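## Task

Every foam block sits above a lot number printed on the shelf edge under it. Any foam block whose lot number shows up two or more times in the storeroom must end up on the desk, lying fully on it with nothing overhanging the edge. Every other foam block stays on the shelf where it began. The robot must not tip over or be left leaning, or the task fails.

## Robot and tools

ROBOT. A TidyBot++: a four-caster mobile base (0.54 m long, 0.50 m wide, 0.38 m tall) carrying one seven-joint arm with a two-finger gripper. The shoulder sits 0.12 m ahead of the base centre, 0.68 m up. Segments: upper arm 0.42 m, forearm 0.31 m, hand 0.31 m. Cameras: base_camera (on the base, facing forward) and wrist_camera (looks along the hand). The arm begins folded, hand pointing down. A loose object may occasionally get nudged by something else.

FRAMES. Base frame: origin on the floor below the base centre, x ahead, y to the left, z upward, metres. Odometry frame: where the base frame was at the scene's start; base_odometry reports x, y and heading (rad, left positive, -3.142 to 3.142) from wheel counts only, so slip looks like travel and drift of a few cm builds up. base_tilt gives forward/right lean in degrees.

TOOL move. Runs one action. Parts:
- base: an object with any of translate_m (forward +), strafe_m (left +), both in metres, -2 to 2, and rotate_rad (counter-clockwise +), -6.3 to 6.3. All are offsets from where the base stands when the command begins, measured along its own axes.
- joints: an object of absolute targets by name: joint_1_rad to joint_7_rad in radians, and gripper_pos from 0 (open, about 85 mm gap) to 1 (closed). Ranges: joint_2_rad ±2.249, joint_4_rad ±2.579, joint_6_rad ±2.099; the others are unlimited but go the short way round, so turn in steps below half a turn. Signs: joint_1_rad positive is clockwise from above (opposite to heading); joint_2_rad 0 is upper arm vertical, positive leans forward; joint_4_rad 0 is straight arm, negative bends forward (with joint_3_rad at 3.14); joint_6_rad negative bends the hand forward; joint_7_rad positive is counter-clockwise from above with hand down, 1.57 opens the fingers left/right.
- target: one flat list of 7 numbers, an absolute hand pose in the base frame: x, y, z in metres then quaternion qw, qx, qy, qz, exactly as hand_pose prints it. hand_pose is the point between the finger pads; its z axis runs out along the fingers. With target, joints may only contain gripper_pos.
- speeds: optional caps for this action only: translate_m and strafe_m 0.05 to 0.5 m/s (give just one key when combining them), rotate_rad 0.1 to 1.57 rad/s.
- cameras: list of base_camera, wrist_camera or all; [] for none; omitted means all.
- blocking: true/omitted waits until everything rests; false returns after about half a second while motion goes on.
A move with nothing to do just reports state and images. Unknown keys make the call invalid; out-of-range values get it refused, and then the rest of your reply's move/wait/finished_scene calls are skipped.

Other tools: wait(seconds 0 to 10, cameras) lets time pass and returns state; stop(cameras) brakes every running motion; zoom_image(camera, region [x0, y0, x1, y1] pixels, top-left origin, at most 504 x 504) enlarges part of the latest image, useful for reading lot numbers; read_manual(section "licences") only gives licence text; finished_scene(scene) ends the current scene, given its number, irreversibly.

RESULTS. "move" says done or the worst status. base_status, joint_status, hand_status report each motion: done, moving, off_target (rested away from the goal, may still push), contact_stop or time_out (an unrequested stop; later calls in the reply are skipped), not_followed (a built-in check withheld the arm; see "joint command not followed", "pose unreachable", "cause:"), torque_fault, limit_stop_at_motor_heat. hand_target is where the joints' targets would put the hand. motor_effort gives percent of maximum torque, with the peak in brackets. on_its_own lists things the robot did uncommanded. Watch for ARM HIT, MOTOR HOT and OVER-TEMPERATURE FAULT. Motor temperatures list one value per arm joint.

PRACTICE. Gripper gap is roughly 85 x (1 - gripper_pos) mm; at 1 off_target means something is held, done means nothing is. To fix a hand position, add (desired minus hand_pose) to the last target's x, y, z. To keep a loaded hand in place, resend hand_target, never hand_pose, and never command a loaded joint to its current reading: the arm sags under loads. A hand pointing down can reach only about 0.94 m high, and only close to the base. Targets low and just in front of the base can misbehave or hit the base. The arm does not avoid furniture and keeps pushing if it meets it. When a lowered object touches a surface the hand barely keeps descending; check the images.

AVOID. Driving or turning while the arm is caught on something high (tipping risk); reaching far out from folded over nearby furniture; swinging a stretched arm sideways; hard hits, which can cause a torque fault (arm frozen 10 s); dropping or releasing moving objects; squeezing an object still resting on a surface or yanking a gripped one; holding loads or pushing at unreachable poses long enough to overheat motors. If the robot leans, pull the arm back or back the base away.

Each tool is called after "Request:" by a JSON object that holds its "fn" and its "kwargs".

## Session

Request:
{"fn": "move", "kwargs": {}}

Scene clock: 0.00 s.
Motor temperatures (°C): [38 35 31 37 40 37 42]
base_odometry: x=+0.000 y=+0.000 heading=+0.000
base_tilt: forward=-0.4 right=+0.6
base_status: not commanded
joint_positions: joint_1_rad=-0.038 joint_2_rad=-0.374 joint_3_rad=+3.113 joint_4_rad=-2.523 joint_5_rad=-0.004 joint_6_rad=-0.911 joint_7_rad=+1.592 gripper_pos=+0.000
joint_status: not commanded
motor_effort: joint_1_rad=-1 joint_2_rad=-1 joint_3_rad=+1 joint_4_rad=+15 joint_5_rad=+1 joint_6_rad=+1 joint_7_rad=+0
hand_pose: x=+0.2532 y=+0.0103 z=+0.5912 quat_wxyz=(+0.003, +0.998, +0.042, +0.041) (m; base frame)
hand_target: x=+0.2524 y=+0.0102 z=+0.5907 quat_wxyz=(+0.003, +0.998, +0.042, +0.040) (m; base frame)
hand_status: not commanded
pictures: base_camera, wrist_camera
Images, in order (width x height): base_camera 644x364, wrist_camera 644x476.

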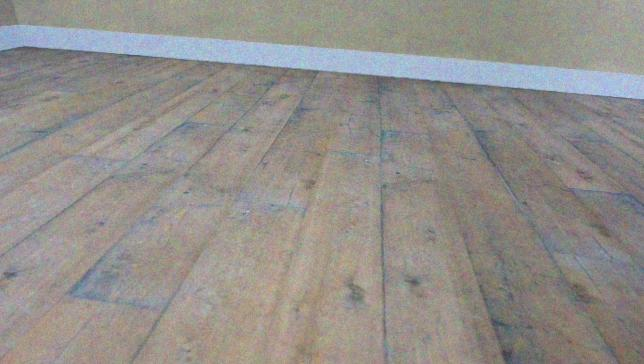

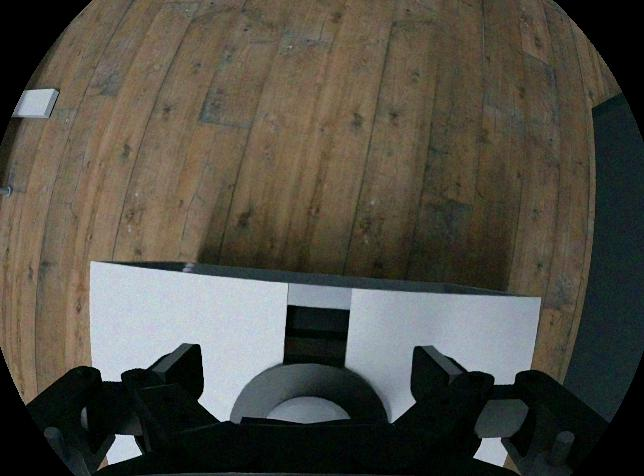

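Request:
{"fn": "move", "kwargs": {"joints": {"joint_6_rad":0.45}}}

Request:
{"fn": "move", "kwargs": {"joints": {"joint_1_rad":1.0}, "cameras": ["wrist_camera"]}}

Request:
{"fn": "move", "kwargs": {"joints": {"joint_1_rad":2.05}, "cameras": ["wrist_camera"]}}

Request:
{"fn": "move", "kwargs": {"joints": {"joint_1_rad":3.1}, "cameras": ["wrist_camera"]}}

Request:
{"fn": "move", "kwargs": {"joints": {"joint_1_rad":4.15}, "cameras": ["wrist_camera"]}}

Request:
{"fn": "move", "kwargs": {"joints": {"joint_1_rad":5.2}, "cameras": ["wrist_camera"]}}

Scene clock: 2.30 s.
move: done
base_odometry: x=+0.000 y=+0.000 heading=+0.000
base_tilt: forward=-0.3 right=+0.6
base_status: not commanded
joint_positions: joint_1_rad=-0.038 joint_2_rad=-0.374 joint_3_rad=+3.113 joint_4_rad=-2.522 joint_5_rad=-0.004 joint_6_rad=+0.395 joint_7_rad=+1.592 gripper_pos=+0.000
joint_status: all done
motor_effort: joint_1_rad=+0(1) joint_2_rad=-5(6) joint_3_rad=+1(1) joint_4_rad=+19(20) joint_5_rad=+1(1) joint_6_rad=+9(9) joint_7_rad=+0(1)
hand_pose: x=+0.5335 y=+0.0296 z=+0.8452 quat_wxyz=(-0.011, +0.768, +0.034, +0.640)
hand_target: x=+0.5356 y=+0.0298 z=+0.8606 quat_wxyz=(-0.011, +0.751, +0.034, +0.660)
hand_status: not commanded
pictures: base_camera, wrist_camera
Images, in order (width x height): base_camera 644x364, wrist_camera 644x476.

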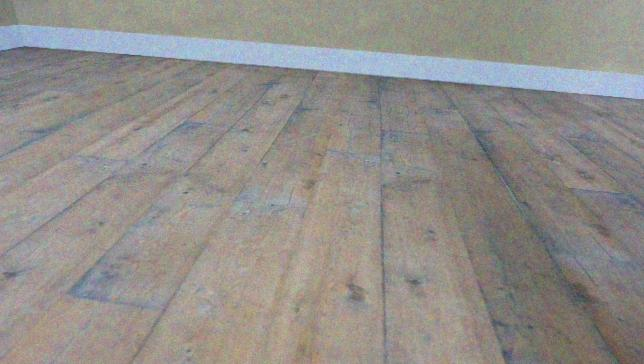

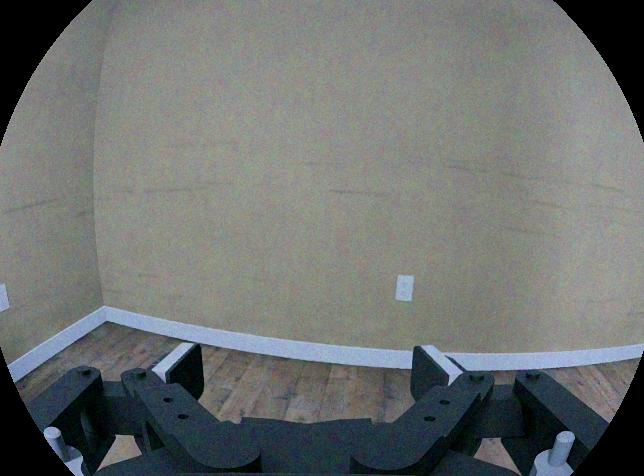

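Scene clock: 4.63 s.
move: done
base_odometry: x=+0.000 y=+0.000 heading=+0.000
base_tilt: forward=-0.3 right=+0.6
base_status: not commanded
joint_positions: joint_1_rad=+0.981 joint_2_rad=-0.374 joint_3_rad=+3.113 joint_4_rad=-2.522 joint_5_rad=-0.004 joint_6_rad=+0.395 joint_7_rad=+1.592 gripper_pos=+0.000
joint_status: all done
motor_effort: joint_1_rad=+0(2) joint_2_rad=-6(7) joint_3_rad=+1(1) joint_4_rad=+19(20) joint_5_rad=+1(1) joint_6_rad=+8(9) joint_7_rad=+0(1)
hand_pose: x=+0.3612 y=-0.3376 z=+0.8453 quat_wxyz=(+0.303, +0.687, -0.345, +0.564)
hand_target: x=+0.3562 y=-0.3438 z=+0.8606 quat_wxyz=(+0.317, +0.669, -0.343, +0.578)
hand_status: not commanded
Images, in order (width x height): wrist_camera 644x476.

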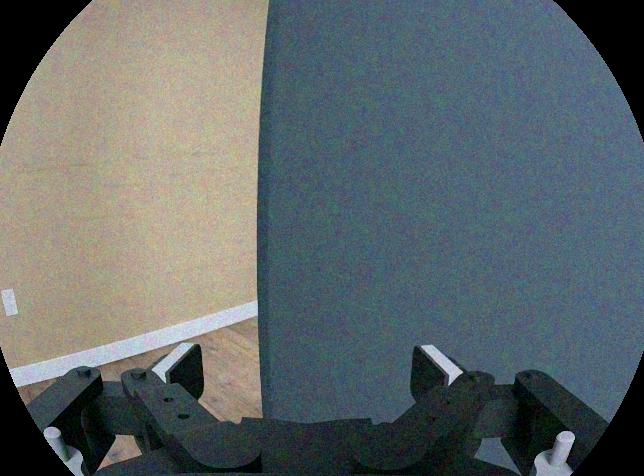

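Scene clock: 6.97 s.
move: done
base_odometry: x=+0.000 y=+0.000 heading=+0.000
base_tilt: forward=-0.4 right=+0.6
base_status: not commanded
joint_positions: joint_1_rad=+2.031 joint_2_rad=-0.374 joint_3_rad=+3.113 joint_4_rad=-2.522 joint_5_rad=-0.004 joint_6_rad=+0.395 joint_7_rad=+1.592 gripper_pos=+0.000
joint_status: all done
motor_effort: joint_1_rad=-1(2) joint_2_rad=-6(6) joint_3_rad=+1(1) joint_4_rad=+20(21) joint_5_rad=+1(1) joint_6_rad=+9(9) joint_7_rad=+0(1)
hand_pose: x=-0.0533 y=-0.3781 z=+0.8453 quat_wxyz=(+0.545, +0.422, -0.643, +0.336)
hand_target: x=-0.0612 y=-0.3768 z=+0.8606 quat_wxyz=(+0.565, +0.407, -0.632, +0.341)
hand_status: not commanded
Images, in order (width x height): wrist_camera 644x476.

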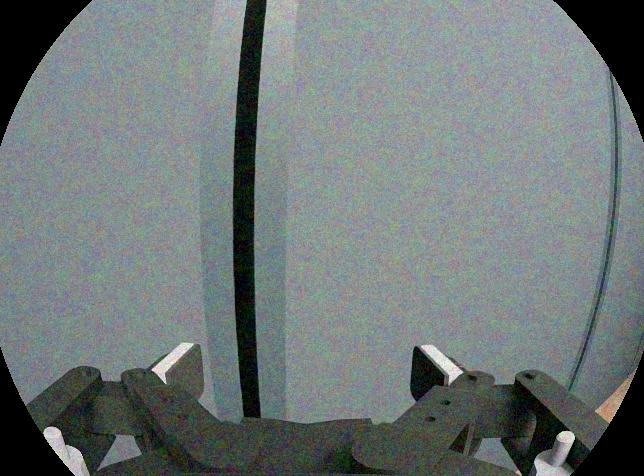

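Scene clock: 9.30 s.
move: done
base_odometry: x=+0.000 y=+0.000 heading=+0.000
base_tilt: forward=-0.4 right=+0.6
base_status: not commanded
joint_positions: joint_1_rad=+3.081 joint_2_rad=-0.374 joint_3_rad=+3.113 joint_4_rad=-2.522 joint_5_rad=-0.004 joint_6_rad=+0.395 joint_7_rad=+1.592 gripper_pos=+0.000
joint_status: all done
motor_effort: joint_1_rad=-1(2) joint_2_rad=-5(6) joint_3_rad=+1(1) joint_4_rad=+19(21) joint_5_rad=+1(1) joint_6_rad=+9(9) joint_7_rad=+0(1)
hand_pose: x=-0.2948 y=-0.0387 z=+0.8453 quat_wxyz=(+0.640, +0.043, -0.767, +0.018)
hand_target: x=-0.2975 y=-0.0312 z=+0.8606 quat_wxyz=(+0.659, +0.035, -0.751, +0.012)
hand_status: not commanded
Images, in order (width x height): wrist_camera 644x476.

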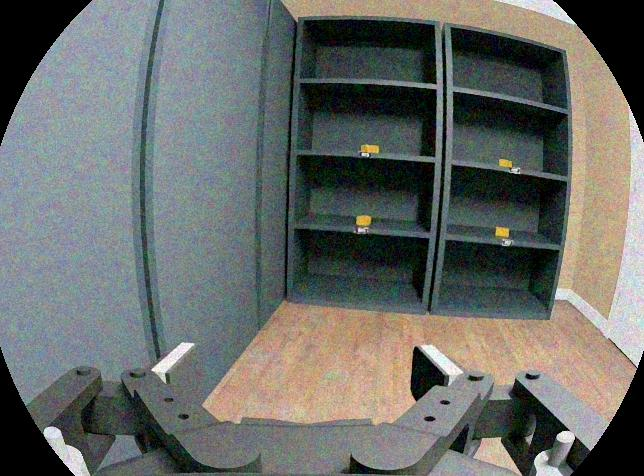

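Scene clock: 11.63 s.
move: done
base_odometry: x=+0.000 y=+0.000 heading=+0.000
base_tilt: forward=-0.3 right=+0.6
base_status: not commanded
joint_positions: joint_1_rad=+4.131 joint_2_rad=-0.374 joint_3_rad=+3.113 joint_4_rad=-2.522 joint_5_rad=-0.004 joint_6_rad=+0.395 joint_7_rad=+1.592 gripper_pos=+0.000
joint_status: all done
motor_effort: joint_1_rad=-1(2) joint_2_rad=-6(7) joint_3_rad=+1(1) joint_4_rad=+20(21) joint_5_rad=+1(1) joint_6_rad=+8(9) joint_7_rad=+0(1)
hand_pose: x=-0.1204 y=+0.3396 z=+0.8453 quat_wxyz=(+0.562, -0.348, -0.685, -0.305)
hand_target: x=-0.1153 y=+0.3458 z=+0.8606 quat_wxyz=(+0.577, -0.346, -0.667, -0.320)
hand_status: not commanded
Images, in order (width x height): wrist_camera 644x476.

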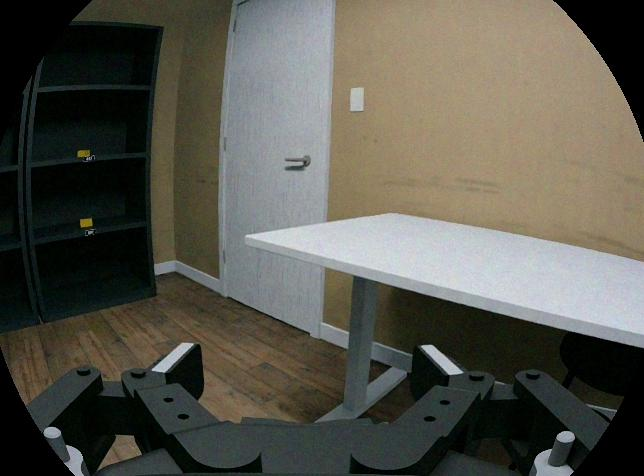

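Scene clock: 13.97 s.
move: done
base_odometry: x=+0.000 y=+0.000 heading=+0.000
base_tilt: forward=-0.3 right=+0.6
base_status: not commanded
joint_positions: joint_1_rad=+5.181 joint_2_rad=-0.374 joint_3_rad=+3.113 joint_4_rad=-2.522 joint_5_rad=-0.004 joint_6_rad=+0.395 joint_7_rad=+1.592 gripper_pos=+0.000
joint_status: all done
motor_effort: joint_1_rad=+0(2) joint_2_rad=-5(7) joint_3_rad=+1(1) joint_4_rad=+20(20) joint_5_rad=+1(1) joint_6_rad=+9(9) joint_7_rad=+0(1)
hand_pose: x=+0.2945 y=+0.3767 z=+0.8454 quat_wxyz=(+0.334, -0.644, -0.419, -0.546)
hand_target: x=+0.3023 y=+0.3753 z=+0.8606 quat_wxyz=(+0.339, -0.634, -0.404, -0.566)
hand_status: not commanded
Images, in order (width x height): wrist_camera 644x476.

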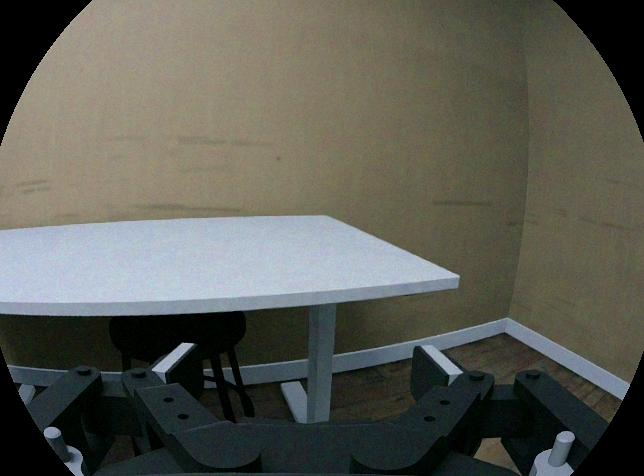

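Request:
{"fn": "move", "kwargs": {"joints": {"joint_1_rad":6.283,"joint_6_rad":-0.9}, "cameras": []}}

Request:
{"fn": "move", "kwargs": {"base": {"rotate_rad":3.1416}, "cameras": []}}

Request:
{"fn": "move", "kwargs": {"base": {"translate_m":0.7}, "joints": {"joint_6_rad":0.5}}}

Request:
{"fn": "zoom_image", "kwargs": {"camera": "wrist_camera", "region": [200, 80, 600, 300]}}

Scene clock: 17.20 s.
move: done
base_odometry: x=+0.000 y=+0.000 heading=+0.000
base_tilt: forward=-0.3 right=+0.6
base_status: not commanded
joint_positions: joint_1_rad=+6.264 joint_2_rad=-0.374 joint_3_rad=+3.113 joint_4_rad=-2.522 joint_5_rad=-0.004 joint_6_rad=-0.846 joint_7_rad=+1.592 gripper_pos=+0.000
joint_status: all done
motor_effort: joint_1_rad=+0(2) joint_2_rad=-1(6) joint_3_rad=+0(1) joint_4_rad=+15(20) joint_5_rad=+1(1) joint_6_rad=+2(10) joint_7_rad=+0(1)
hand_pose: x=+0.2737 y=+0.0086 z=+0.5938 quat_wxyz=(-0.003, -0.997, -0.033, -0.073)
hand_target: x=+0.2561 y=+0.0052 z=+0.5910 quat_wxyz=(-0.003, -0.999, -0.023, -0.045)
hand_status: not commanded

Scene clock: 20.50 s.
move: done
base_odometry: x=+0.000 y=+0.000 heading=+3.141
base_tilt: forward=-0.3 right=+0.6
base_status: done
joint_positions: joint_1_rad=+6.265 joint_2_rad=-0.374 joint_3_rad=+3.113 joint_4_rad=-2.522 joint_5_rad=-0.004 joint_6_rad=-0.849 joint_7_rad=+1.592 gripper_pos=+0.000
joint_status: not commanded
motor_effort: joint_1_rad=+0(1) joint_2_rad=-1(2) joint_3_rad=+1(1) joint_4_rad=+15(15) joint_5_rad=+1(1) joint_6_rad=+2(2) joint_7_rad=+0(1)
hand_pose: x=+0.2731 y=+0.0084 z=+0.5937 quat_wxyz=(-0.003, -0.997, -0.032, -0.072)
hand_target: x=+0.2561 y=+0.0052 z=+0.5910 quat_wxyz=(-0.003, -0.999, -0.023, -0.045)
hand_status: not commanded

Scene clock: 23.27 s.
move: done
base_odometry: x=-0.700 y=+0.000 heading=-3.141
base_tilt: forward=-0.3 right=+0.6
base_status: done
joint_positions: joint_1_rad=+6.265 joint_2_rad=-0.373 joint_3_rad=+3.113 joint_4_rad=-2.522 joint_5_rad=-0.004 joint_6_rad=+0.447 joint_7_rad=+1.592 gripper_pos=+0.000
joint_status: all done
motor_effort: joint_1_rad=+0(1) joint_2_rad=-6(8) joint_3_rad=+0(1) joint_4_rad=+20(21) joint_5_rad=+1(1) joint_6_rad=+9(9) joint_7_rad=+0(1)
hand_pose: x=+0.5368 y=+0.0213 z=+0.8609 quat_wxyz=(+0.004, -0.752, -0.026, -0.659)
hand_target: x=+0.5381 y=+0.0141 z=+0.8761 quat_wxyz=(-0.001, -0.735, -0.019, -0.678)
hand_status: not commanded
pictures: base_camera, wrist_camera
Images, in order (width x height): base_camera 644x364, wrist_camera 644x476.

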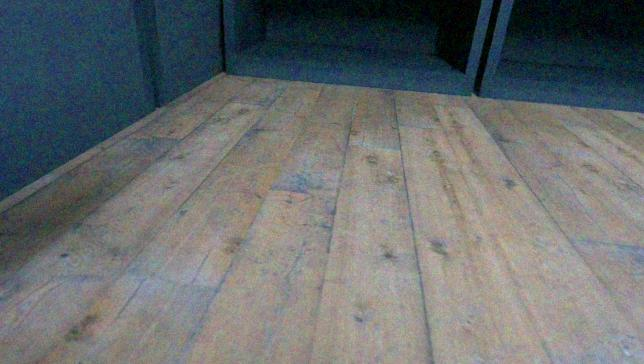

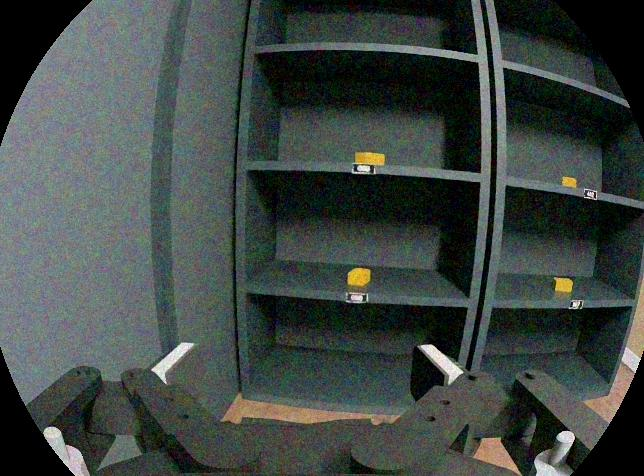

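Scaled by 1.260.

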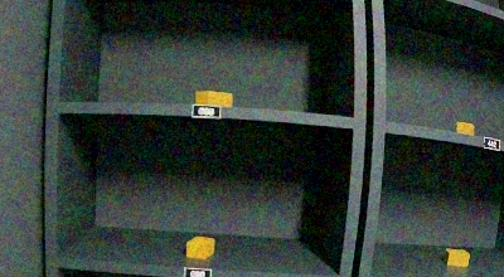

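Request:
{"fn": "move", "kwargs": {"base": {"translate_m":0.3,"strafe_m":-0.35}, "cameras": ["wrist_camera"]}}

Request:
{"fn": "zoom_image", "kwargs": {"camera": "wrist_camera", "region": [200, 100, 360, 340]}}

Request:
{"fn": "zoom_image", "kwargs": {"camera": "wrist_camera", "region": [420, 100, 580, 340]}}

Scene clock: 25.50 s.
move: done
base_odometry: x=-1.000 y=+0.350 heading=-3.140
base_tilt: forward=-0.3 right=+0.6
base_status: done
joint_positions: joint_1_rad=+6.267 joint_2_rad=-0.372 joint_3_rad=+3.113 joint_4_rad=-2.522 joint_5_rad=-0.004 joint_6_rad=+0.448 joint_7_rad=+1.592 gripper_pos=+0.000
joint_status: not commanded
motor_effort: joint_1_rad=+0(1) joint_2_rad=-6(8) joint_3_rad=+1(3) joint_4_rad=+20(21) joint_5_rad=+1(1) joint_6_rad=+9(10) joint_7_rad=+0(1)
hand_pose: x=+0.5370 y=+0.0204 z=+0.8612 quat_wxyz=(+0.004, -0.751, -0.025, -0.659)
hand_target: x=+0.5381 y=+0.0141 z=+0.8761 quat_wxyz=(-0.001, -0.735, -0.019, -0.678)
hand_status: not commanded
Images, in order (width x height): wrist_camera 644x476.

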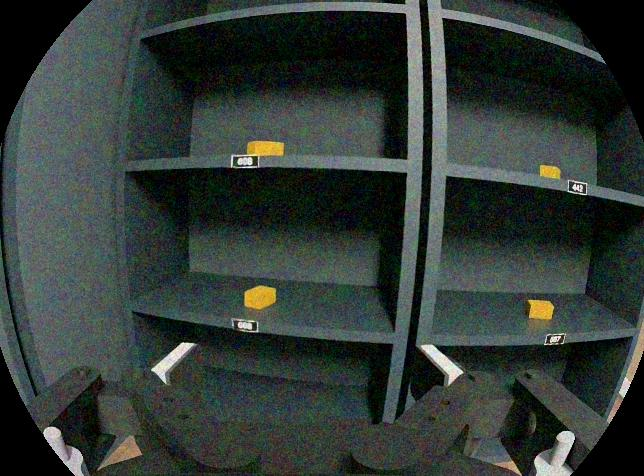

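Scaled by 2.100.

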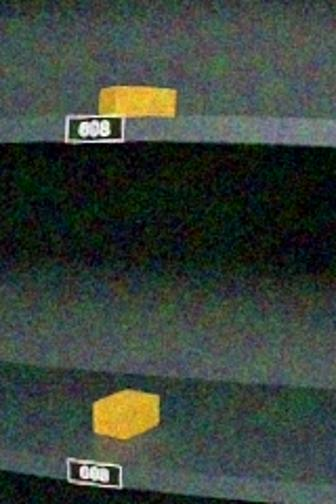

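Scaled by 2.100.

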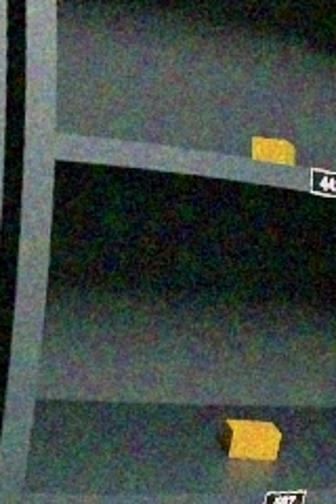

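Request:
{"fn": "move", "kwargs": {"base": {"translate_m":0.15,"strafe_m":0.1}, "joints": {"joint_6_rad":0.2}, "cameras": ["wrist_camera"]}}

Request:
{"fn": "zoom_image", "kwargs": {"camera": "wrist_camera", "region": [220, 50, 420, 350]}}

Request:
{"fn": "move", "kwargs": {"base": {"strafe_m":-0.75}, "cameras": ["wrist_camera"]}}

Request:
{"fn": "zoom_image", "kwargs": {"camera": "wrist_camera", "region": [220, 50, 420, 350]}}

Scene clock: 27.40 s.
move: done
base_odometry: x=-1.151 y=+0.250 heading=-3.141
base_tilt: forward=-0.3 right=+0.6
base_status: done
joint_positions: joint_1_rad=+6.267 joint_2_rad=-0.374 joint_3_rad=+3.113 joint_4_rad=-2.522 joint_5_rad=-0.004 joint_6_rad=+0.212 joint_7_rad=+1.592 gripper_pos=+0.000
joint_status: all done
motor_effort: joint_1_rad=+0(1) joint_2_rad=-5(8) joint_3_rad=+1(2) joint_4_rad=+19(23) joint_5_rad=+1(1) joint_6_rad=+8(12) joint_7_rad=+0(1)
hand_pose: x=+0.5187 y=+0.0191 z=+0.7908 quat_wxyz=(+0.003, -0.823, -0.027, -0.567)
hand_target: x=+0.5169 y=+0.0129 z=+0.7855 quat_wxyz=(-0.002, -0.828, -0.021, -0.561)
hand_status: not commanded
Images, in order (width x height): wrist_camera 644x476.

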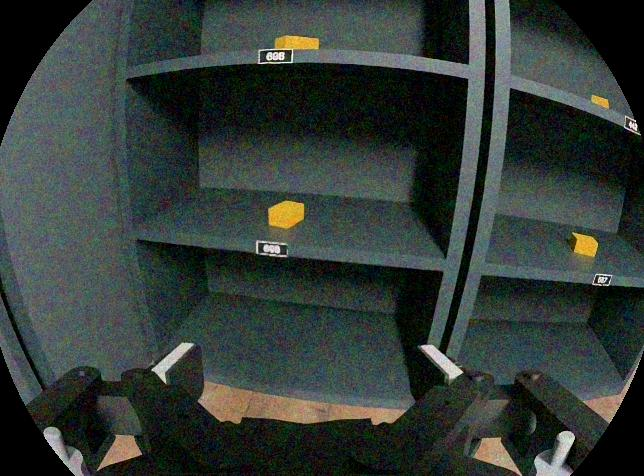

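Scaled by 1.680.

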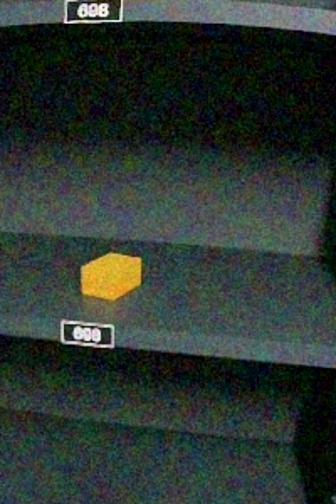

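Scene clock: 30.27 s.
move: done
base_odometry: x=-1.151 y=+1.000 heading=-3.140
base_tilt: forward=-0.3 right=+0.6
base_status: done
joint_positions: joint_1_rad=+6.268 joint_2_rad=-0.374 joint_3_rad=+3.113 joint_4_rad=-2.522 joint_5_rad=-0.004 joint_6_rad=+0.212 joint_7_rad=+1.592 gripper_pos=+0.000
joint_status: not commanded
motor_effort: joint_1_rad=-1(1) joint_2_rad=-5(7) joint_3_rad=+1(2) joint_4_rad=+20(20) joint_5_rad=+1(1) joint_6_rad=+9(9) joint_7_rad=+0(1)
hand_pose: x=+0.5187 y=+0.0191 z=+0.7908 quat_wxyz=(+0.003, -0.823, -0.027, -0.567)
hand_target: x=+0.5169 y=+0.0129 z=+0.7855 quat_wxyz=(-0.002, -0.828, -0.021, -0.561)
hand_status: not commanded
Images, in order (width x height): wrist_camera 644x476.

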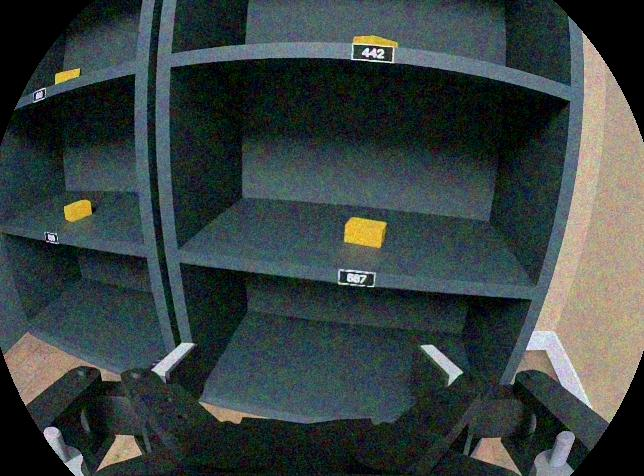

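Scaled by 1.680.

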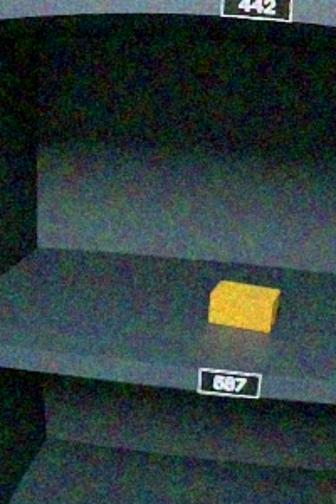

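Request:
{"fn": "move", "kwargs": {"base": {"strafe_m":0.95}, "joints": {"joint_6_rad":0.5}, "cameras": []}}

Request:
{"fn": "move", "kwargs": {"base": {"translate_m":-2.0}, "cameras": []}}

Request:
{"fn": "move", "kwargs": {"base": {"translate_m":-0.55}, "cameras": []}}

Request:
{"fn": "move", "kwargs": {"base": {"rotate_rad":1.57}}}

Scene clock: 34.10 s.
move: done
base_odometry: x=-1.150 y=+0.050 heading=-3.140
base_tilt: forward=-0.4 right=+0.6
base_status: done
joint_positions: joint_1_rad=+6.268 joint_2_rad=-0.375 joint_3_rad=+3.113 joint_4_rad=-2.517 joint_5_rad=-0.004 joint_6_rad=+0.471 joint_7_rad=+1.592 gripper_pos=+0.000
joint_status: all done
motor_effort: joint_1_rad=+0(1) joint_2_rad=-5(8) joint_3_rad=+1(3) joint_4_rad=+20(22) joint_5_rad=+1(1) joint_6_rad=+9(10) joint_7_rad=+0(1)
hand_pose: x=+0.5385 y=+0.0201 z=+0.8723 quat_wxyz=(+0.004, -0.741, -0.024, -0.671)
hand_target: x=+0.5381 y=+0.0141 z=+0.8761 quat_wxyz=(-0.001, -0.735, -0.019, -0.678)
hand_status: not commanded

Scene clock: 39.47 s.
move: done
base_odometry: x=+0.850 y=+0.053 heading=-3.140
base_tilt: forward=-0.4 right=+0.6
base_status: done
joint_positions: joint_1_rad=+6.268 joint_2_rad=-0.375 joint_3_rad=+3.113 joint_4_rad=-2.517 joint_5_rad=-0.004 joint_6_rad=+0.471 joint_7_rad=+1.592 gripper_pos=+0.000
joint_status: not commanded
motor_effort: joint_1_rad=+0(1) joint_2_rad=-6(9) joint_3_rad=+1(1) joint_4_rad=+19(21) joint_5_rad=+1(1) joint_6_rad=+8(10) joint_7_rad=+0(1)
hand_pose: x=+0.5385 y=+0.0201 z=+0.8723 quat_wxyz=(+0.004, -0.741, -0.024, -0.671)
hand_target: x=+0.5381 y=+0.0141 z=+0.8761 quat_wxyz=(-0.001, -0.735, -0.019, -0.678)
hand_status: not commanded

Scene clock: 41.93 s.
move: done
base_odometry: x=+1.400 y=+0.053 heading=-3.141
base_tilt: forward=-0.4 right=+0.6
base_status: done
joint_positions: joint_1_rad=+6.268 joint_2_rad=-0.376 joint_3_rad=+3.113 joint_4_rad=-2.517 joint_5_rad=-0.004 joint_6_rad=+0.471 joint_7_rad=+1.592 gripper_pos=+0.000
joint_status: not commanded
motor_effort: joint_1_rad=+0(1) joint_2_rad=-6(8) joint_3_rad=+1(1) joint_4_rad=+20(21) joint_5_rad=+0(1) joint_6_rad=+9(9) joint_7_rad=+0(1)
hand_pose: x=+0.5382 y=+0.0201 z=+0.8729 quat_wxyz=(+0.004, -0.741, -0.024, -0.672)
hand_target: x=+0.5381 y=+0.0141 z=+0.8761 quat_wxyz=(-0.001, -0.735, -0.019, -0.678)
hand_status: not commanded

Scene clock: 44.23 s.
move: done
base_odometry: x=+1.400 y=+0.053 heading=-1.571
base_tilt: forward=-0.3 right=+0.6
base_status: done
joint_positions: joint_1_rad=+6.270 joint_2_rad=-0.376 joint_3_rad=+3.113 joint_4_rad=-2.517 joint_5_rad=-0.004 joint_6_rad=+0.471 joint_7_rad=+1.592 gripper_pos=+0.000
joint_status: not commanded
motor_effort: joint_1_rad=-1(2) joint_2_rad=-6(7) joint_3_rad=+1(2) joint_4_rad=+20(20) joint_5_rad=+1(1) joint_6_rad=+9(9) joint_7_rad=+0(1)
hand_pose: x=+0.5382 y=+0.0196 z=+0.8729 quat_wxyz=(+0.003, -0.741, -0.024, -0.672)
hand_target: x=+0.5381 y=+0.0141 z=+0.8761 quat_wxyz=(-0.001, -0.735, -0.019, -0.678)
hand_status: not commanded
pictures: base_camera, wrist_camera
Images, in order (width x height): base_camera 644x364, wrist_camera 644x476.

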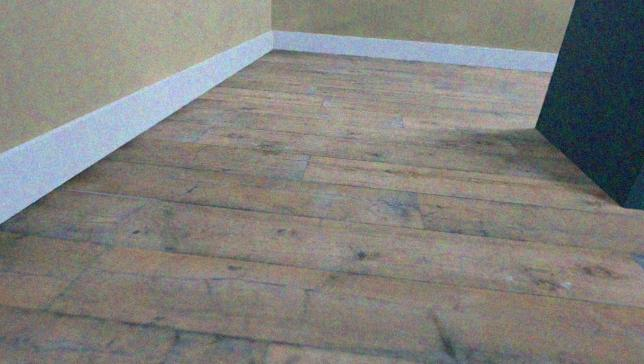

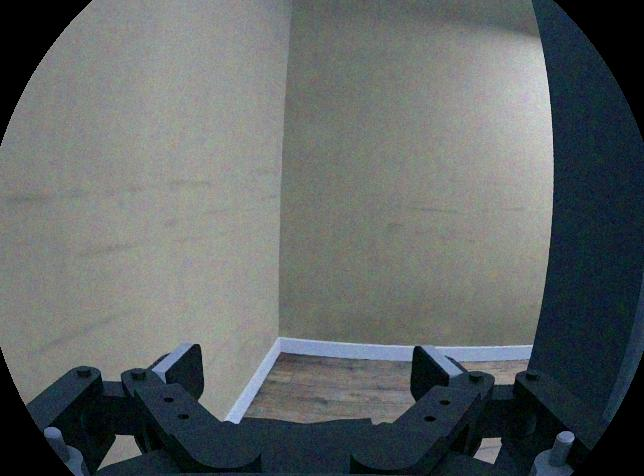

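Request:
{"fn": "move", "kwargs": {"base": {"translate_m":1.55}, "cameras": []}}

Request:
{"fn": "move", "kwargs": {"joints": {"joint_1_rad":7.6}}}

Request:
{"fn": "move", "kwargs": {"joints": {"joint_1_rad":8.3}, "cameras": ["wrist_camera"]}}

Scene clock: 49.00 s.
move: done
base_odometry: x=+1.399 y=-1.497 heading=-1.570
base_tilt: forward=-0.4 right=+0.6
base_status: done
joint_positions: joint_1_rad=+6.270 joint_2_rad=-0.377 joint_3_rad=+3.113 joint_4_rad=-2.517 joint_5_rad=-0.004 joint_6_rad=+0.471 joint_7_rad=+1.592 gripper_pos=+0.000
joint_status: not commanded
motor_effort: joint_1_rad=+0(1) joint_2_rad=-6(9) joint_3_rad=+1(1) joint_4_rad=+20(21) joint_5_rad=+1(1) joint_6_rad=+8(10) joint_7_rad=-1(1)
hand_pose: x=+0.5382 y=+0.0196 z=+0.8731 quat_wxyz=(+0.003, -0.740, -0.024, -0.672)
hand_target: x=+0.5381 y=+0.0141 z=+0.8761 quat_wxyz=(-0.001, -0.735, -0.019, -0.678)
hand_status: not commanded

Scene clock: 51.57 s.
move: done
base_odometry: x=+1.399 y=-1.497 heading=-1.570
base_tilt: forward=-0.3 right=+0.6
base_status: not commanded
joint_positions: joint_1_rad=+7.581 joint_2_rad=-0.377 joint_3_rad=+3.113 joint_4_rad=-2.517 joint_5_rad=-0.004 joint_6_rad=+0.471 joint_7_rad=+1.592 gripper_pos=+0.000
joint_status: all done
motor_effort: joint_1_rad=+0(2) joint_2_rad=-6(7) joint_3_rad=+1(1) joint_4_rad=+20(20) joint_5_rad=+0(1) joint_6_rad=+9(10) joint_7_rad=+0(1)
hand_pose: x=+0.2453 y=-0.4001 z=+0.8731 quat_wxyz=(-0.407, -0.601, +0.433, -0.534)
hand_target: x=+0.2378 y=-0.4021 z=+0.8761 quat_wxyz=(-0.416, -0.593, +0.434, -0.536)
hand_status: not commanded
pictures: base_camera, wrist_camera
Images, in order (width x height): base_camera 644x364, wrist_camera 644x476.

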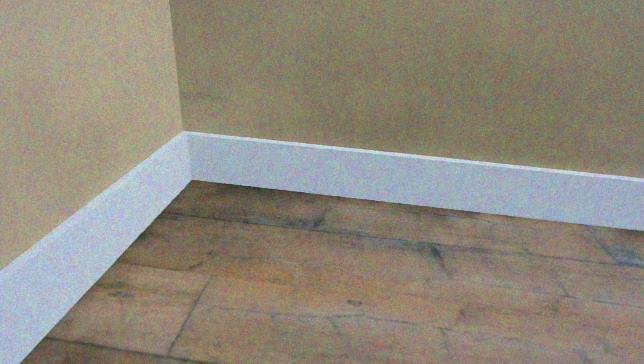

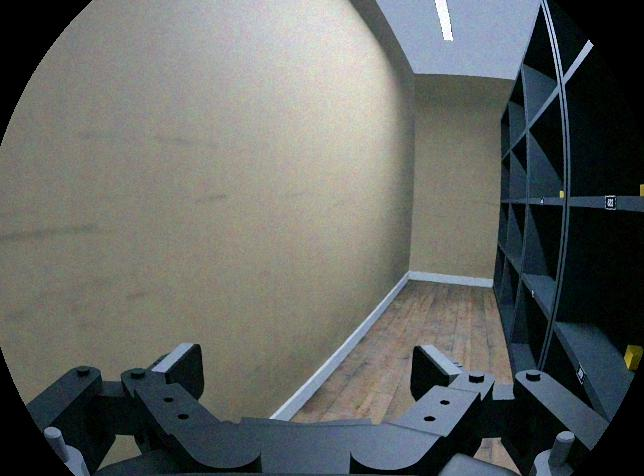

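Scene clock: 53.53 s.
move: done
base_odometry: x=+1.399 y=-1.497 heading=-1.570
base_tilt: forward=-0.3 right=+0.6
base_status: not commanded
joint_positions: joint_1_rad=+8.281 joint_2_rad=-0.377 joint_3_rad=+3.113 joint_4_rad=-2.517 joint_5_rad=-0.004 joint_6_rad=+0.471 joint_7_rad=+1.592 gripper_pos=+0.000
joint_status: all done
motor_effort: joint_1_rad=-1(2) joint_2_rad=-6(7) joint_3_rad=+1(1) joint_4_rad=+20(21) joint_5_rad=+1(1) joint_6_rad=+8(10) joint_7_rad=+0(1)
hand_pose: x=-0.0422 y=-0.3874 z=+0.8731 quat_wxyz=(-0.566, -0.417, +0.613, -0.362)
hand_target: x=-0.0492 y=-0.3841 z=+0.8761 quat_wxyz=(-0.574, -0.408, +0.611, -0.360)
hand_status: not commanded
Images, in order (width x height): wrist_camera 644x476.

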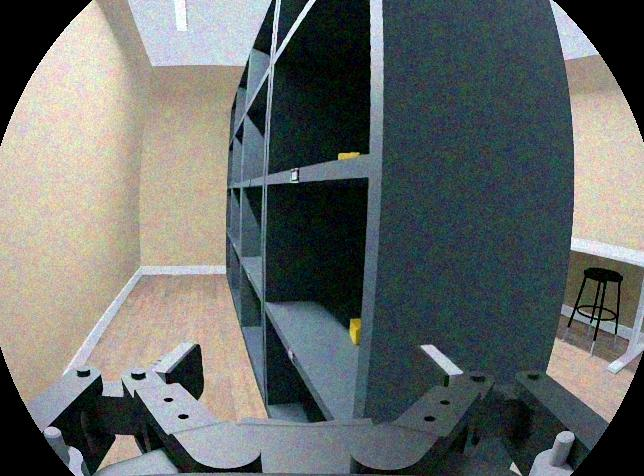

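Request:
{"fn": "move", "kwargs": {"joints": {"joint_6_rad":-0.9,"joint_1_rad":6.283}, "base": {"rotate_rad":3.1416}, "cameras": []}}

Request:
{"fn": "move", "kwargs": {"base": {"translate_m":-0.25}, "cameras": []}}

Request:
{"fn": "move", "kwargs": {"base": {"strafe_m":1.0}, "joints": {"joint_6_rad":0.4}}}

Scene clock: 60.33 s.
move: time_out
base_odometry: x=+1.396 y=-1.496 heading=-1.148
base_tilt: forward=-0.3 right=+0.6
base_status: rotate_rad time_out (by the wheels' count: +0.422 of +3.142)
joint_positions: joint_1_rad=+6.300 joint_2_rad=-0.382 joint_3_rad=+3.109 joint_4_rad=-2.518 joint_5_rad=-0.004 joint_6_rad=-0.850 joint_7_rad=+1.592 gripper_pos=+0.000
joint_status: all done
motor_effort: joint_1_rad=-1(2) joint_2_rad=-1(11) joint_3_rad=+0(4) joint_4_rad=+15(22) joint_5_rad=+1(4) joint_6_rad=+2(10) joint_7_rad=+0(1)
hand_pose: x=+0.2753 y=+0.0035 z=+0.5960 quat_wxyz=(-0.005, -0.997, -0.017, -0.077)
hand_target: x=+0.2561 y=+0.0052 z=+0.5910 quat_wxyz=(-0.003, -0.999, -0.023, -0.045)
hand_status: not commanded

not run: a stop that you did not command came earlier in this reply.

not run: a stop that you did not command came earlier in this reply.

Request:
{"fn": "move", "kwargs": {"base": {"strafe_m":-0.35}, "cameras": []}}

Request:
{"fn": "move", "kwargs": {"base": {"rotate_rad":2.719}, "joints": {"joint_6_rad":0.4}}}

Scene clock: 62.53 s.
move: done
base_odometry: x=+1.077 y=-1.640 heading=-1.147
base_tilt: forward=-0.4 right=+0.6
base_status: done
joint_positions: joint_1_rad=+6.300 joint_2_rad=-0.382 joint_3_rad=+3.109 joint_4_rad=-2.518 joint_5_rad=-0.004 joint_6_rad=-0.850 joint_7_rad=+1.592 gripper_pos=+0.000
joint_status: not commanded
motor_effort: joint_1_rad=+0(1) joint_2_rad=-1(2) joint_3_rad=+1(1) joint_4_rad=+15(16) joint_5_rad=+1(2) joint_6_rad=+2(2) joint_7_rad=+0(1)
hand_pose: x=+0.2753 y=+0.0035 z=+0.5960 quat_wxyz=(-0.005, -0.997, -0.016, -0.077)
hand_target: x=+0.2561 y=+0.0052 z=+0.5910 quat_wxyz=(-0.003, -0.999, -0.023, -0.045)
hand_status: not commanded

Scene clock: 65.57 s.
move: done
base_odometry: x=+1.077 y=-1.640 heading=+1.571
base_tilt: forward=-0.4 right=+0.6
base_status: done
joint_positions: joint_1_rad=+6.297 joint_2_rad=-0.382 joint_3_rad=+3.109 joint_4_rad=-2.517 joint_5_rad=-0.004 joint_6_rad=+0.347 joint_7_rad=+1.592 gripper_pos=+0.000
joint_status: all done
motor_effort: joint_1_rad=-1(2) joint_2_rad=-6(7) joint_3_rad=+1(2) joint_4_rad=+20(20) joint_5_rad=+1(1) joint_6_rad=+9(9) joint_7_rad=+0(1)
hand_pose: x=+0.5313 y=+0.0097 z=+0.8366 quat_wxyz=(-0.005, -0.780, -0.016, -0.626)
hand_target: x=+0.5340 y=+0.0138 z=+0.8453 quat_wxyz=(-0.001, -0.768, -0.020, -0.641)
hand_status: not commanded
pictures: base_camera, wrist_camera
Images, in order (width x height): base_camera 644x364, wrist_camera 644x476.

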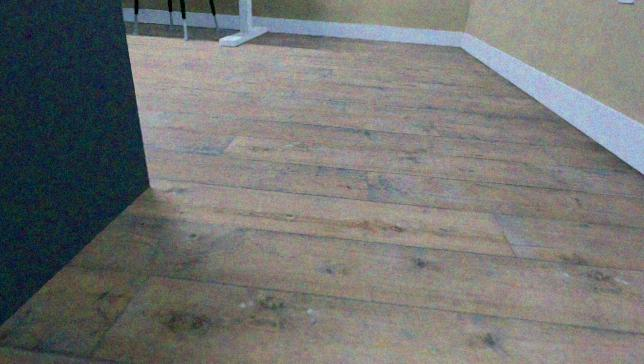

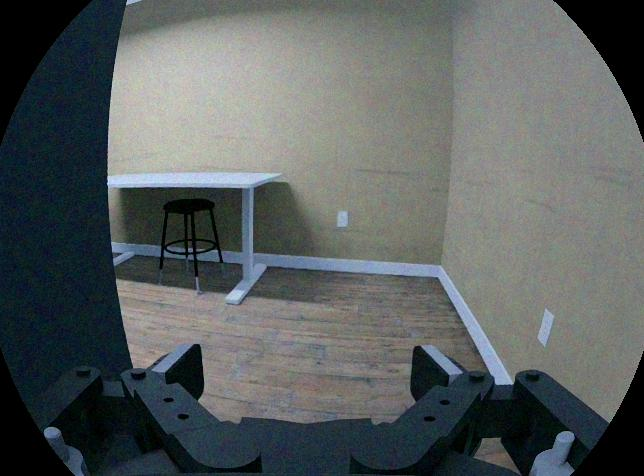

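Request:
{"fn": "move", "kwargs": {"base": {"strafe_m":0.85,"translate_m":-0.1}, "cameras": ["wrist_camera"]}}

Request:
{"fn": "move", "kwargs": {"base": {"strafe_m":0.85}, "cameras": ["wrist_camera"]}}

Request:
{"fn": "move", "kwargs": {"base": {"strafe_m":0.85}, "cameras": ["wrist_camera"]}}

Scene clock: 71.23 s.
move: time_out
base_odometry: x=+0.229 y=-1.740 heading=+1.574
base_tilt: forward=-0.4 right=+0.7
base_status: translate_m time_out (by the wheels' count: -0.099 of -0.100); strafe_m time_out (by the wheels' count: +0.848 of +0.850)
joint_positions: joint_1_rad=+6.486 joint_2_rad=-0.358 joint_3_rad=+3.335 joint_4_rad=-2.508 joint_5_rad=-0.067 joint_6_rad=+0.392 joint_7_rad=+1.592 gripper_pos=+0.000
joint_status: not commanded
motor_effort: joint_1_rad=-37(48) joint_2_rad=-11(25) joint_3_rad=-43(54) joint_4_rad=+17(29) joint_5_rad=+16(19) joint_6_rad=+7(13) joint_7_rad=-1(3)
hand_pose: x=+0.5060 y=-0.1751 z=+0.8432 quat_wxyz=(-0.093, -0.749, +0.191, -0.628)
hand_target: x=+0.5340 y=+0.0138 z=+0.8453 quat_wxyz=(-0.001, -0.768, -0.020, -0.641)
hand_status: not commanded
Images, in order (width x height): wrist_camera 644x476.

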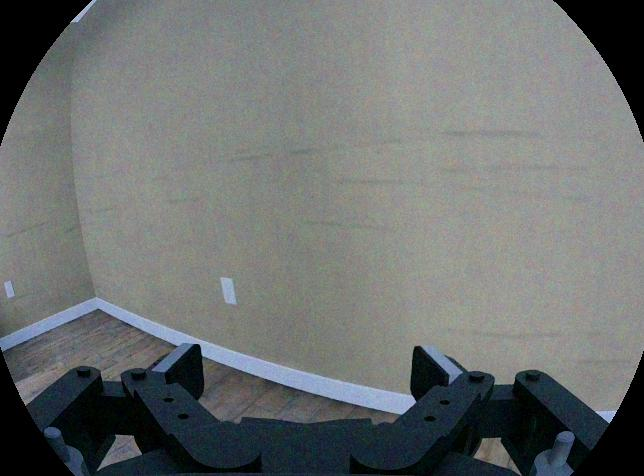

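not run: a stop that you did not command came earlier in this reply.

not run: a stop that you did not command came earlier in this reply.

Request:
{"fn": "move", "kwargs": {"base": {"strafe_m":-0.3}, "cameras": []}}

Request:
{"fn": "move", "kwargs": {"joints": {"joint_1_rad":6.283,"joint_2_rad":-0.374,"joint_3_rad":3.113,"joint_4_rad":-2.52,"joint_5_rad":0,"joint_6_rad":-0.9}}}

Scene clock: 73.57 s.
move: done
base_odometry: x=+0.530 y=-1.739 heading=+1.574
base_tilt: forward=-0.3 right=+0.6
base_status: done
joint_positions: joint_1_rad=+6.281 joint_2_rad=-0.372 joint_3_rad=+3.108 joint_4_rad=-2.512 joint_5_rad=-0.044 joint_6_rad=+0.394 joint_7_rad=+1.592 gripper_pos=+0.000
joint_status: not commanded
motor_effort: joint_1_rad=+0(38) joint_2_rad=-6(13) joint_3_rad=+1(44) joint_4_rad=+20(26) joint_5_rad=+1(16) joint_6_rad=+9(9) joint_7_rad=+0(1)
hand_pose: x=+0.5367 y=+0.0124 z=+0.8498 quat_wxyz=(+0.006, -0.766, -0.004, -0.642)
hand_target: x=+0.5340 y=+0.0138 z=+0.8453 quat_wxyz=(-0.001, -0.768, -0.020, -0.641)
hand_status: not commanded

Scene clock: 75.50 s.
move: done
base_odometry: x=+0.530 y=-1.739 heading=+1.574
base_tilt: forward=-0.3 right=+0.6
base_status: not commanded
joint_positions: joint_1_rad=+6.281 joint_2_rad=-0.372 joint_3_rad=+3.108 joint_4_rad=-2.513 joint_5_rad=-0.044 joint_6_rad=-0.850 joint_7_rad=+1.592 gripper_pos=+0.000
joint_status: all done
motor_effort: joint_1_rad=+0(1) joint_2_rad=-2(7) joint_3_rad=+1(2) joint_4_rad=+15(20) joint_5_rad=+1(2) joint_6_rad=+1(9) joint_7_rad=+0(1)
hand_pose: x=+0.2769 y=+0.0161 z=+0.5964 quat_wxyz=(+0.012, -0.997, -0.015, -0.075)
hand_target: x=+0.2584 y=+0.0042 z=+0.5924 quat_wxyz=(-0.005, -0.999, -0.024, -0.048)
hand_status: not commanded
pictures: base_camera, wrist_camera
Images, in order (width x height): base_camera 644x364, wrist_camera 644x476.

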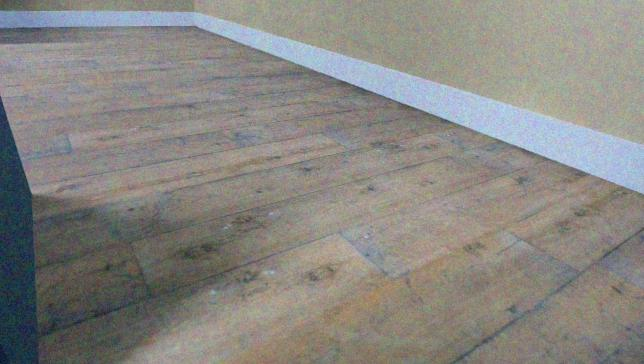

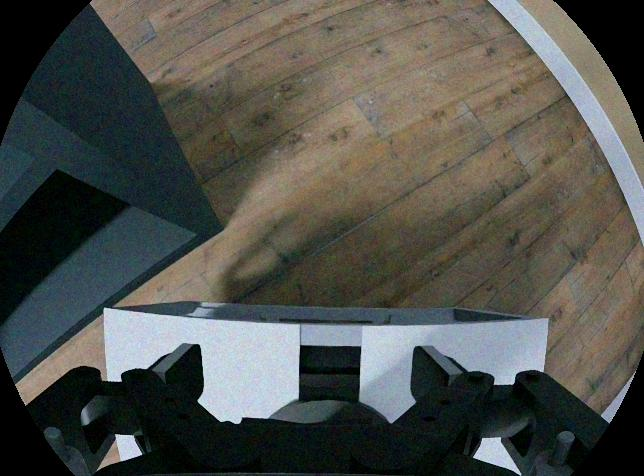

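Request:
{"fn": "move", "kwargs": {"base": {"translate_m":-0.15}, "cameras": []}}

Request:
{"fn": "move", "kwargs": {"base": {"rotate_rad":0.48}}}

Scene clock: 77.17 s.
move: done
base_odometry: x=+0.530 y=-1.889 heading=+1.574
base_tilt: forward=-0.4 right=+0.6
base_status: done
joint_positions: joint_1_rad=+6.281 joint_2_rad=-0.374 joint_3_rad=+3.108 joint_4_rad=-2.513 joint_5_rad=-0.044 joint_6_rad=-0.855 joint_7_rad=+1.592 gripper_pos=+0.000
joint_status: not commanded
motor_effort: joint_1_rad=-1(1) joint_2_rad=-1(4) joint_3_rad=+1(1) joint_4_rad=+15(17) joint_5_rad=+1(1) joint_6_rad=+1(3) joint_7_rad=+0(1)
hand_pose: x=+0.2754 y=+0.0161 z=+0.5964 quat_wxyz=(+0.012, -0.997, -0.015, -0.073)
hand_target: x=+0.2584 y=+0.0042 z=+0.5924 quat_wxyz=(-0.005, -0.999, -0.024, -0.048)
hand_status: not commanded

Scene clock: 78.57 s.
move: done
base_odometry: x=+0.530 y=-1.889 heading=+2.054
base_tilt: forward=-0.3 right=+0.6
base_status: done
joint_positions: joint_1_rad=+6.281 joint_2_rad=-0.374 joint_3_rad=+3.108 joint_4_rad=-2.513 joint_5_rad=-0.044 joint_6_rad=-0.855 joint_7_rad=+1.592 gripper_pos=+0.000
joint_status: not commanded
motor_effort: joint_1_rad=-1(1) joint_2_rad=-2(2) joint_3_rad=+1(1) joint_4_rad=+15(16) joint_5_rad=+1(1) joint_6_rad=+1(2) joint_7_rad=+0(1)
hand_pose: x=+0.2753 y=+0.0161 z=+0.5964 quat_wxyz=(+0.012, -0.997, -0.015, -0.073)
hand_target: x=+0.2584 y=+0.0042 z=+0.5924 quat_wxyz=(-0.005, -0.999, -0.024, -0.048)
hand_status: not commanded
pictures: base_camera, wrist_camera
Images, in order (width x height): base_camera 644x364, wrist_camera 644x476.

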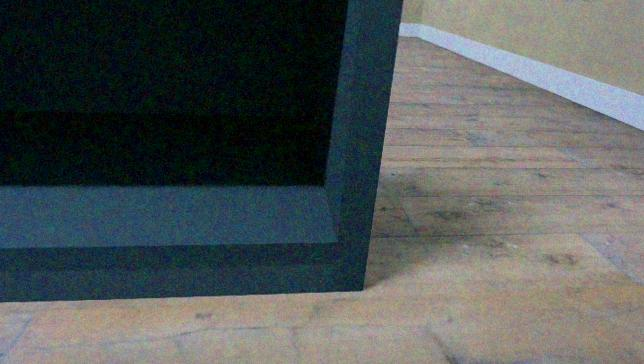

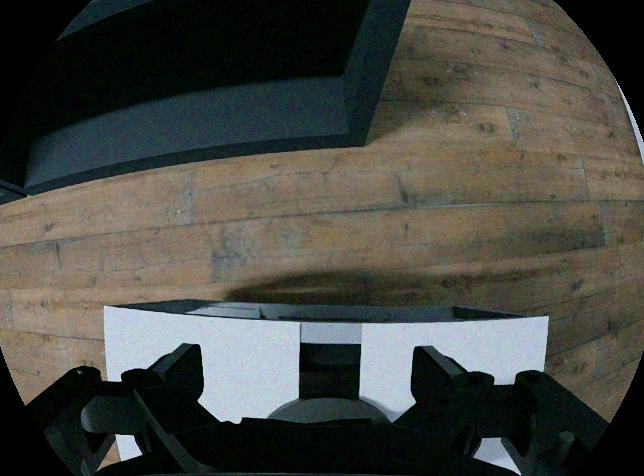

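Request:
{"fn": "move", "kwargs": {"base": {"strafe_m":0.45,"rotate_rad":0.04}, "joints": {"joint_2_rad":-0.9,"joint_6_rad":-0.2,"joint_5_rad":0}}}

Request:
{"fn": "zoom_image", "kwargs": {"camera": "wrist_camera", "region": [200, 50, 440, 360]}}

Scene clock: 81.10 s.
move: done
base_odometry: x=+0.132 y=-2.098 heading=+2.094
base_tilt: forward=-0.3 right=+0.6
base_status: done
joint_positions: joint_1_rad=+6.281 joint_2_rad=-0.883 joint_3_rad=+3.108 joint_4_rad=-2.512 joint_5_rad=-0.044 joint_6_rad=-0.258 joint_7_rad=+1.592 gripper_pos=+0.000
joint_status: all done
motor_effort: joint_1_rad=+0(1) joint_2_rad=+7(8) joint_3_rad=+1(3) joint_4_rad=+22(23) joint_5_rad=+0(2) joint_6_rad=+9(9) joint_7_rad=+0(1)
hand_pose: x=+0.4030 y=+0.0156 z=+0.8333 quat_wxyz=(+0.007, -0.810, -0.012, -0.587)
hand_target: x=+0.4048 y=+0.0103 z=+0.8507 quat_wxyz=(-0.010, -0.789, -0.022, -0.614)
hand_status: not commanded
pictures: base_camera, wrist_camera
Images, in order (width x height): base_camera 644x364, wrist_camera 644x476.

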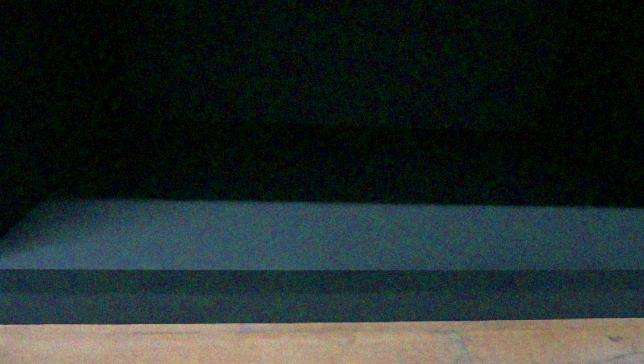

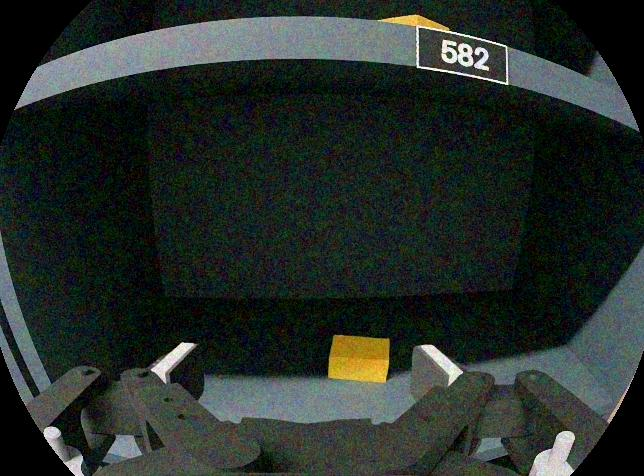

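Scaled by 1.626.

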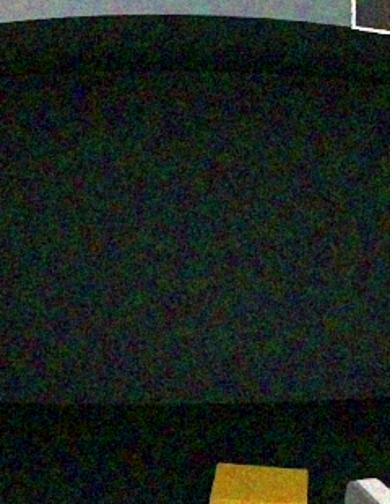

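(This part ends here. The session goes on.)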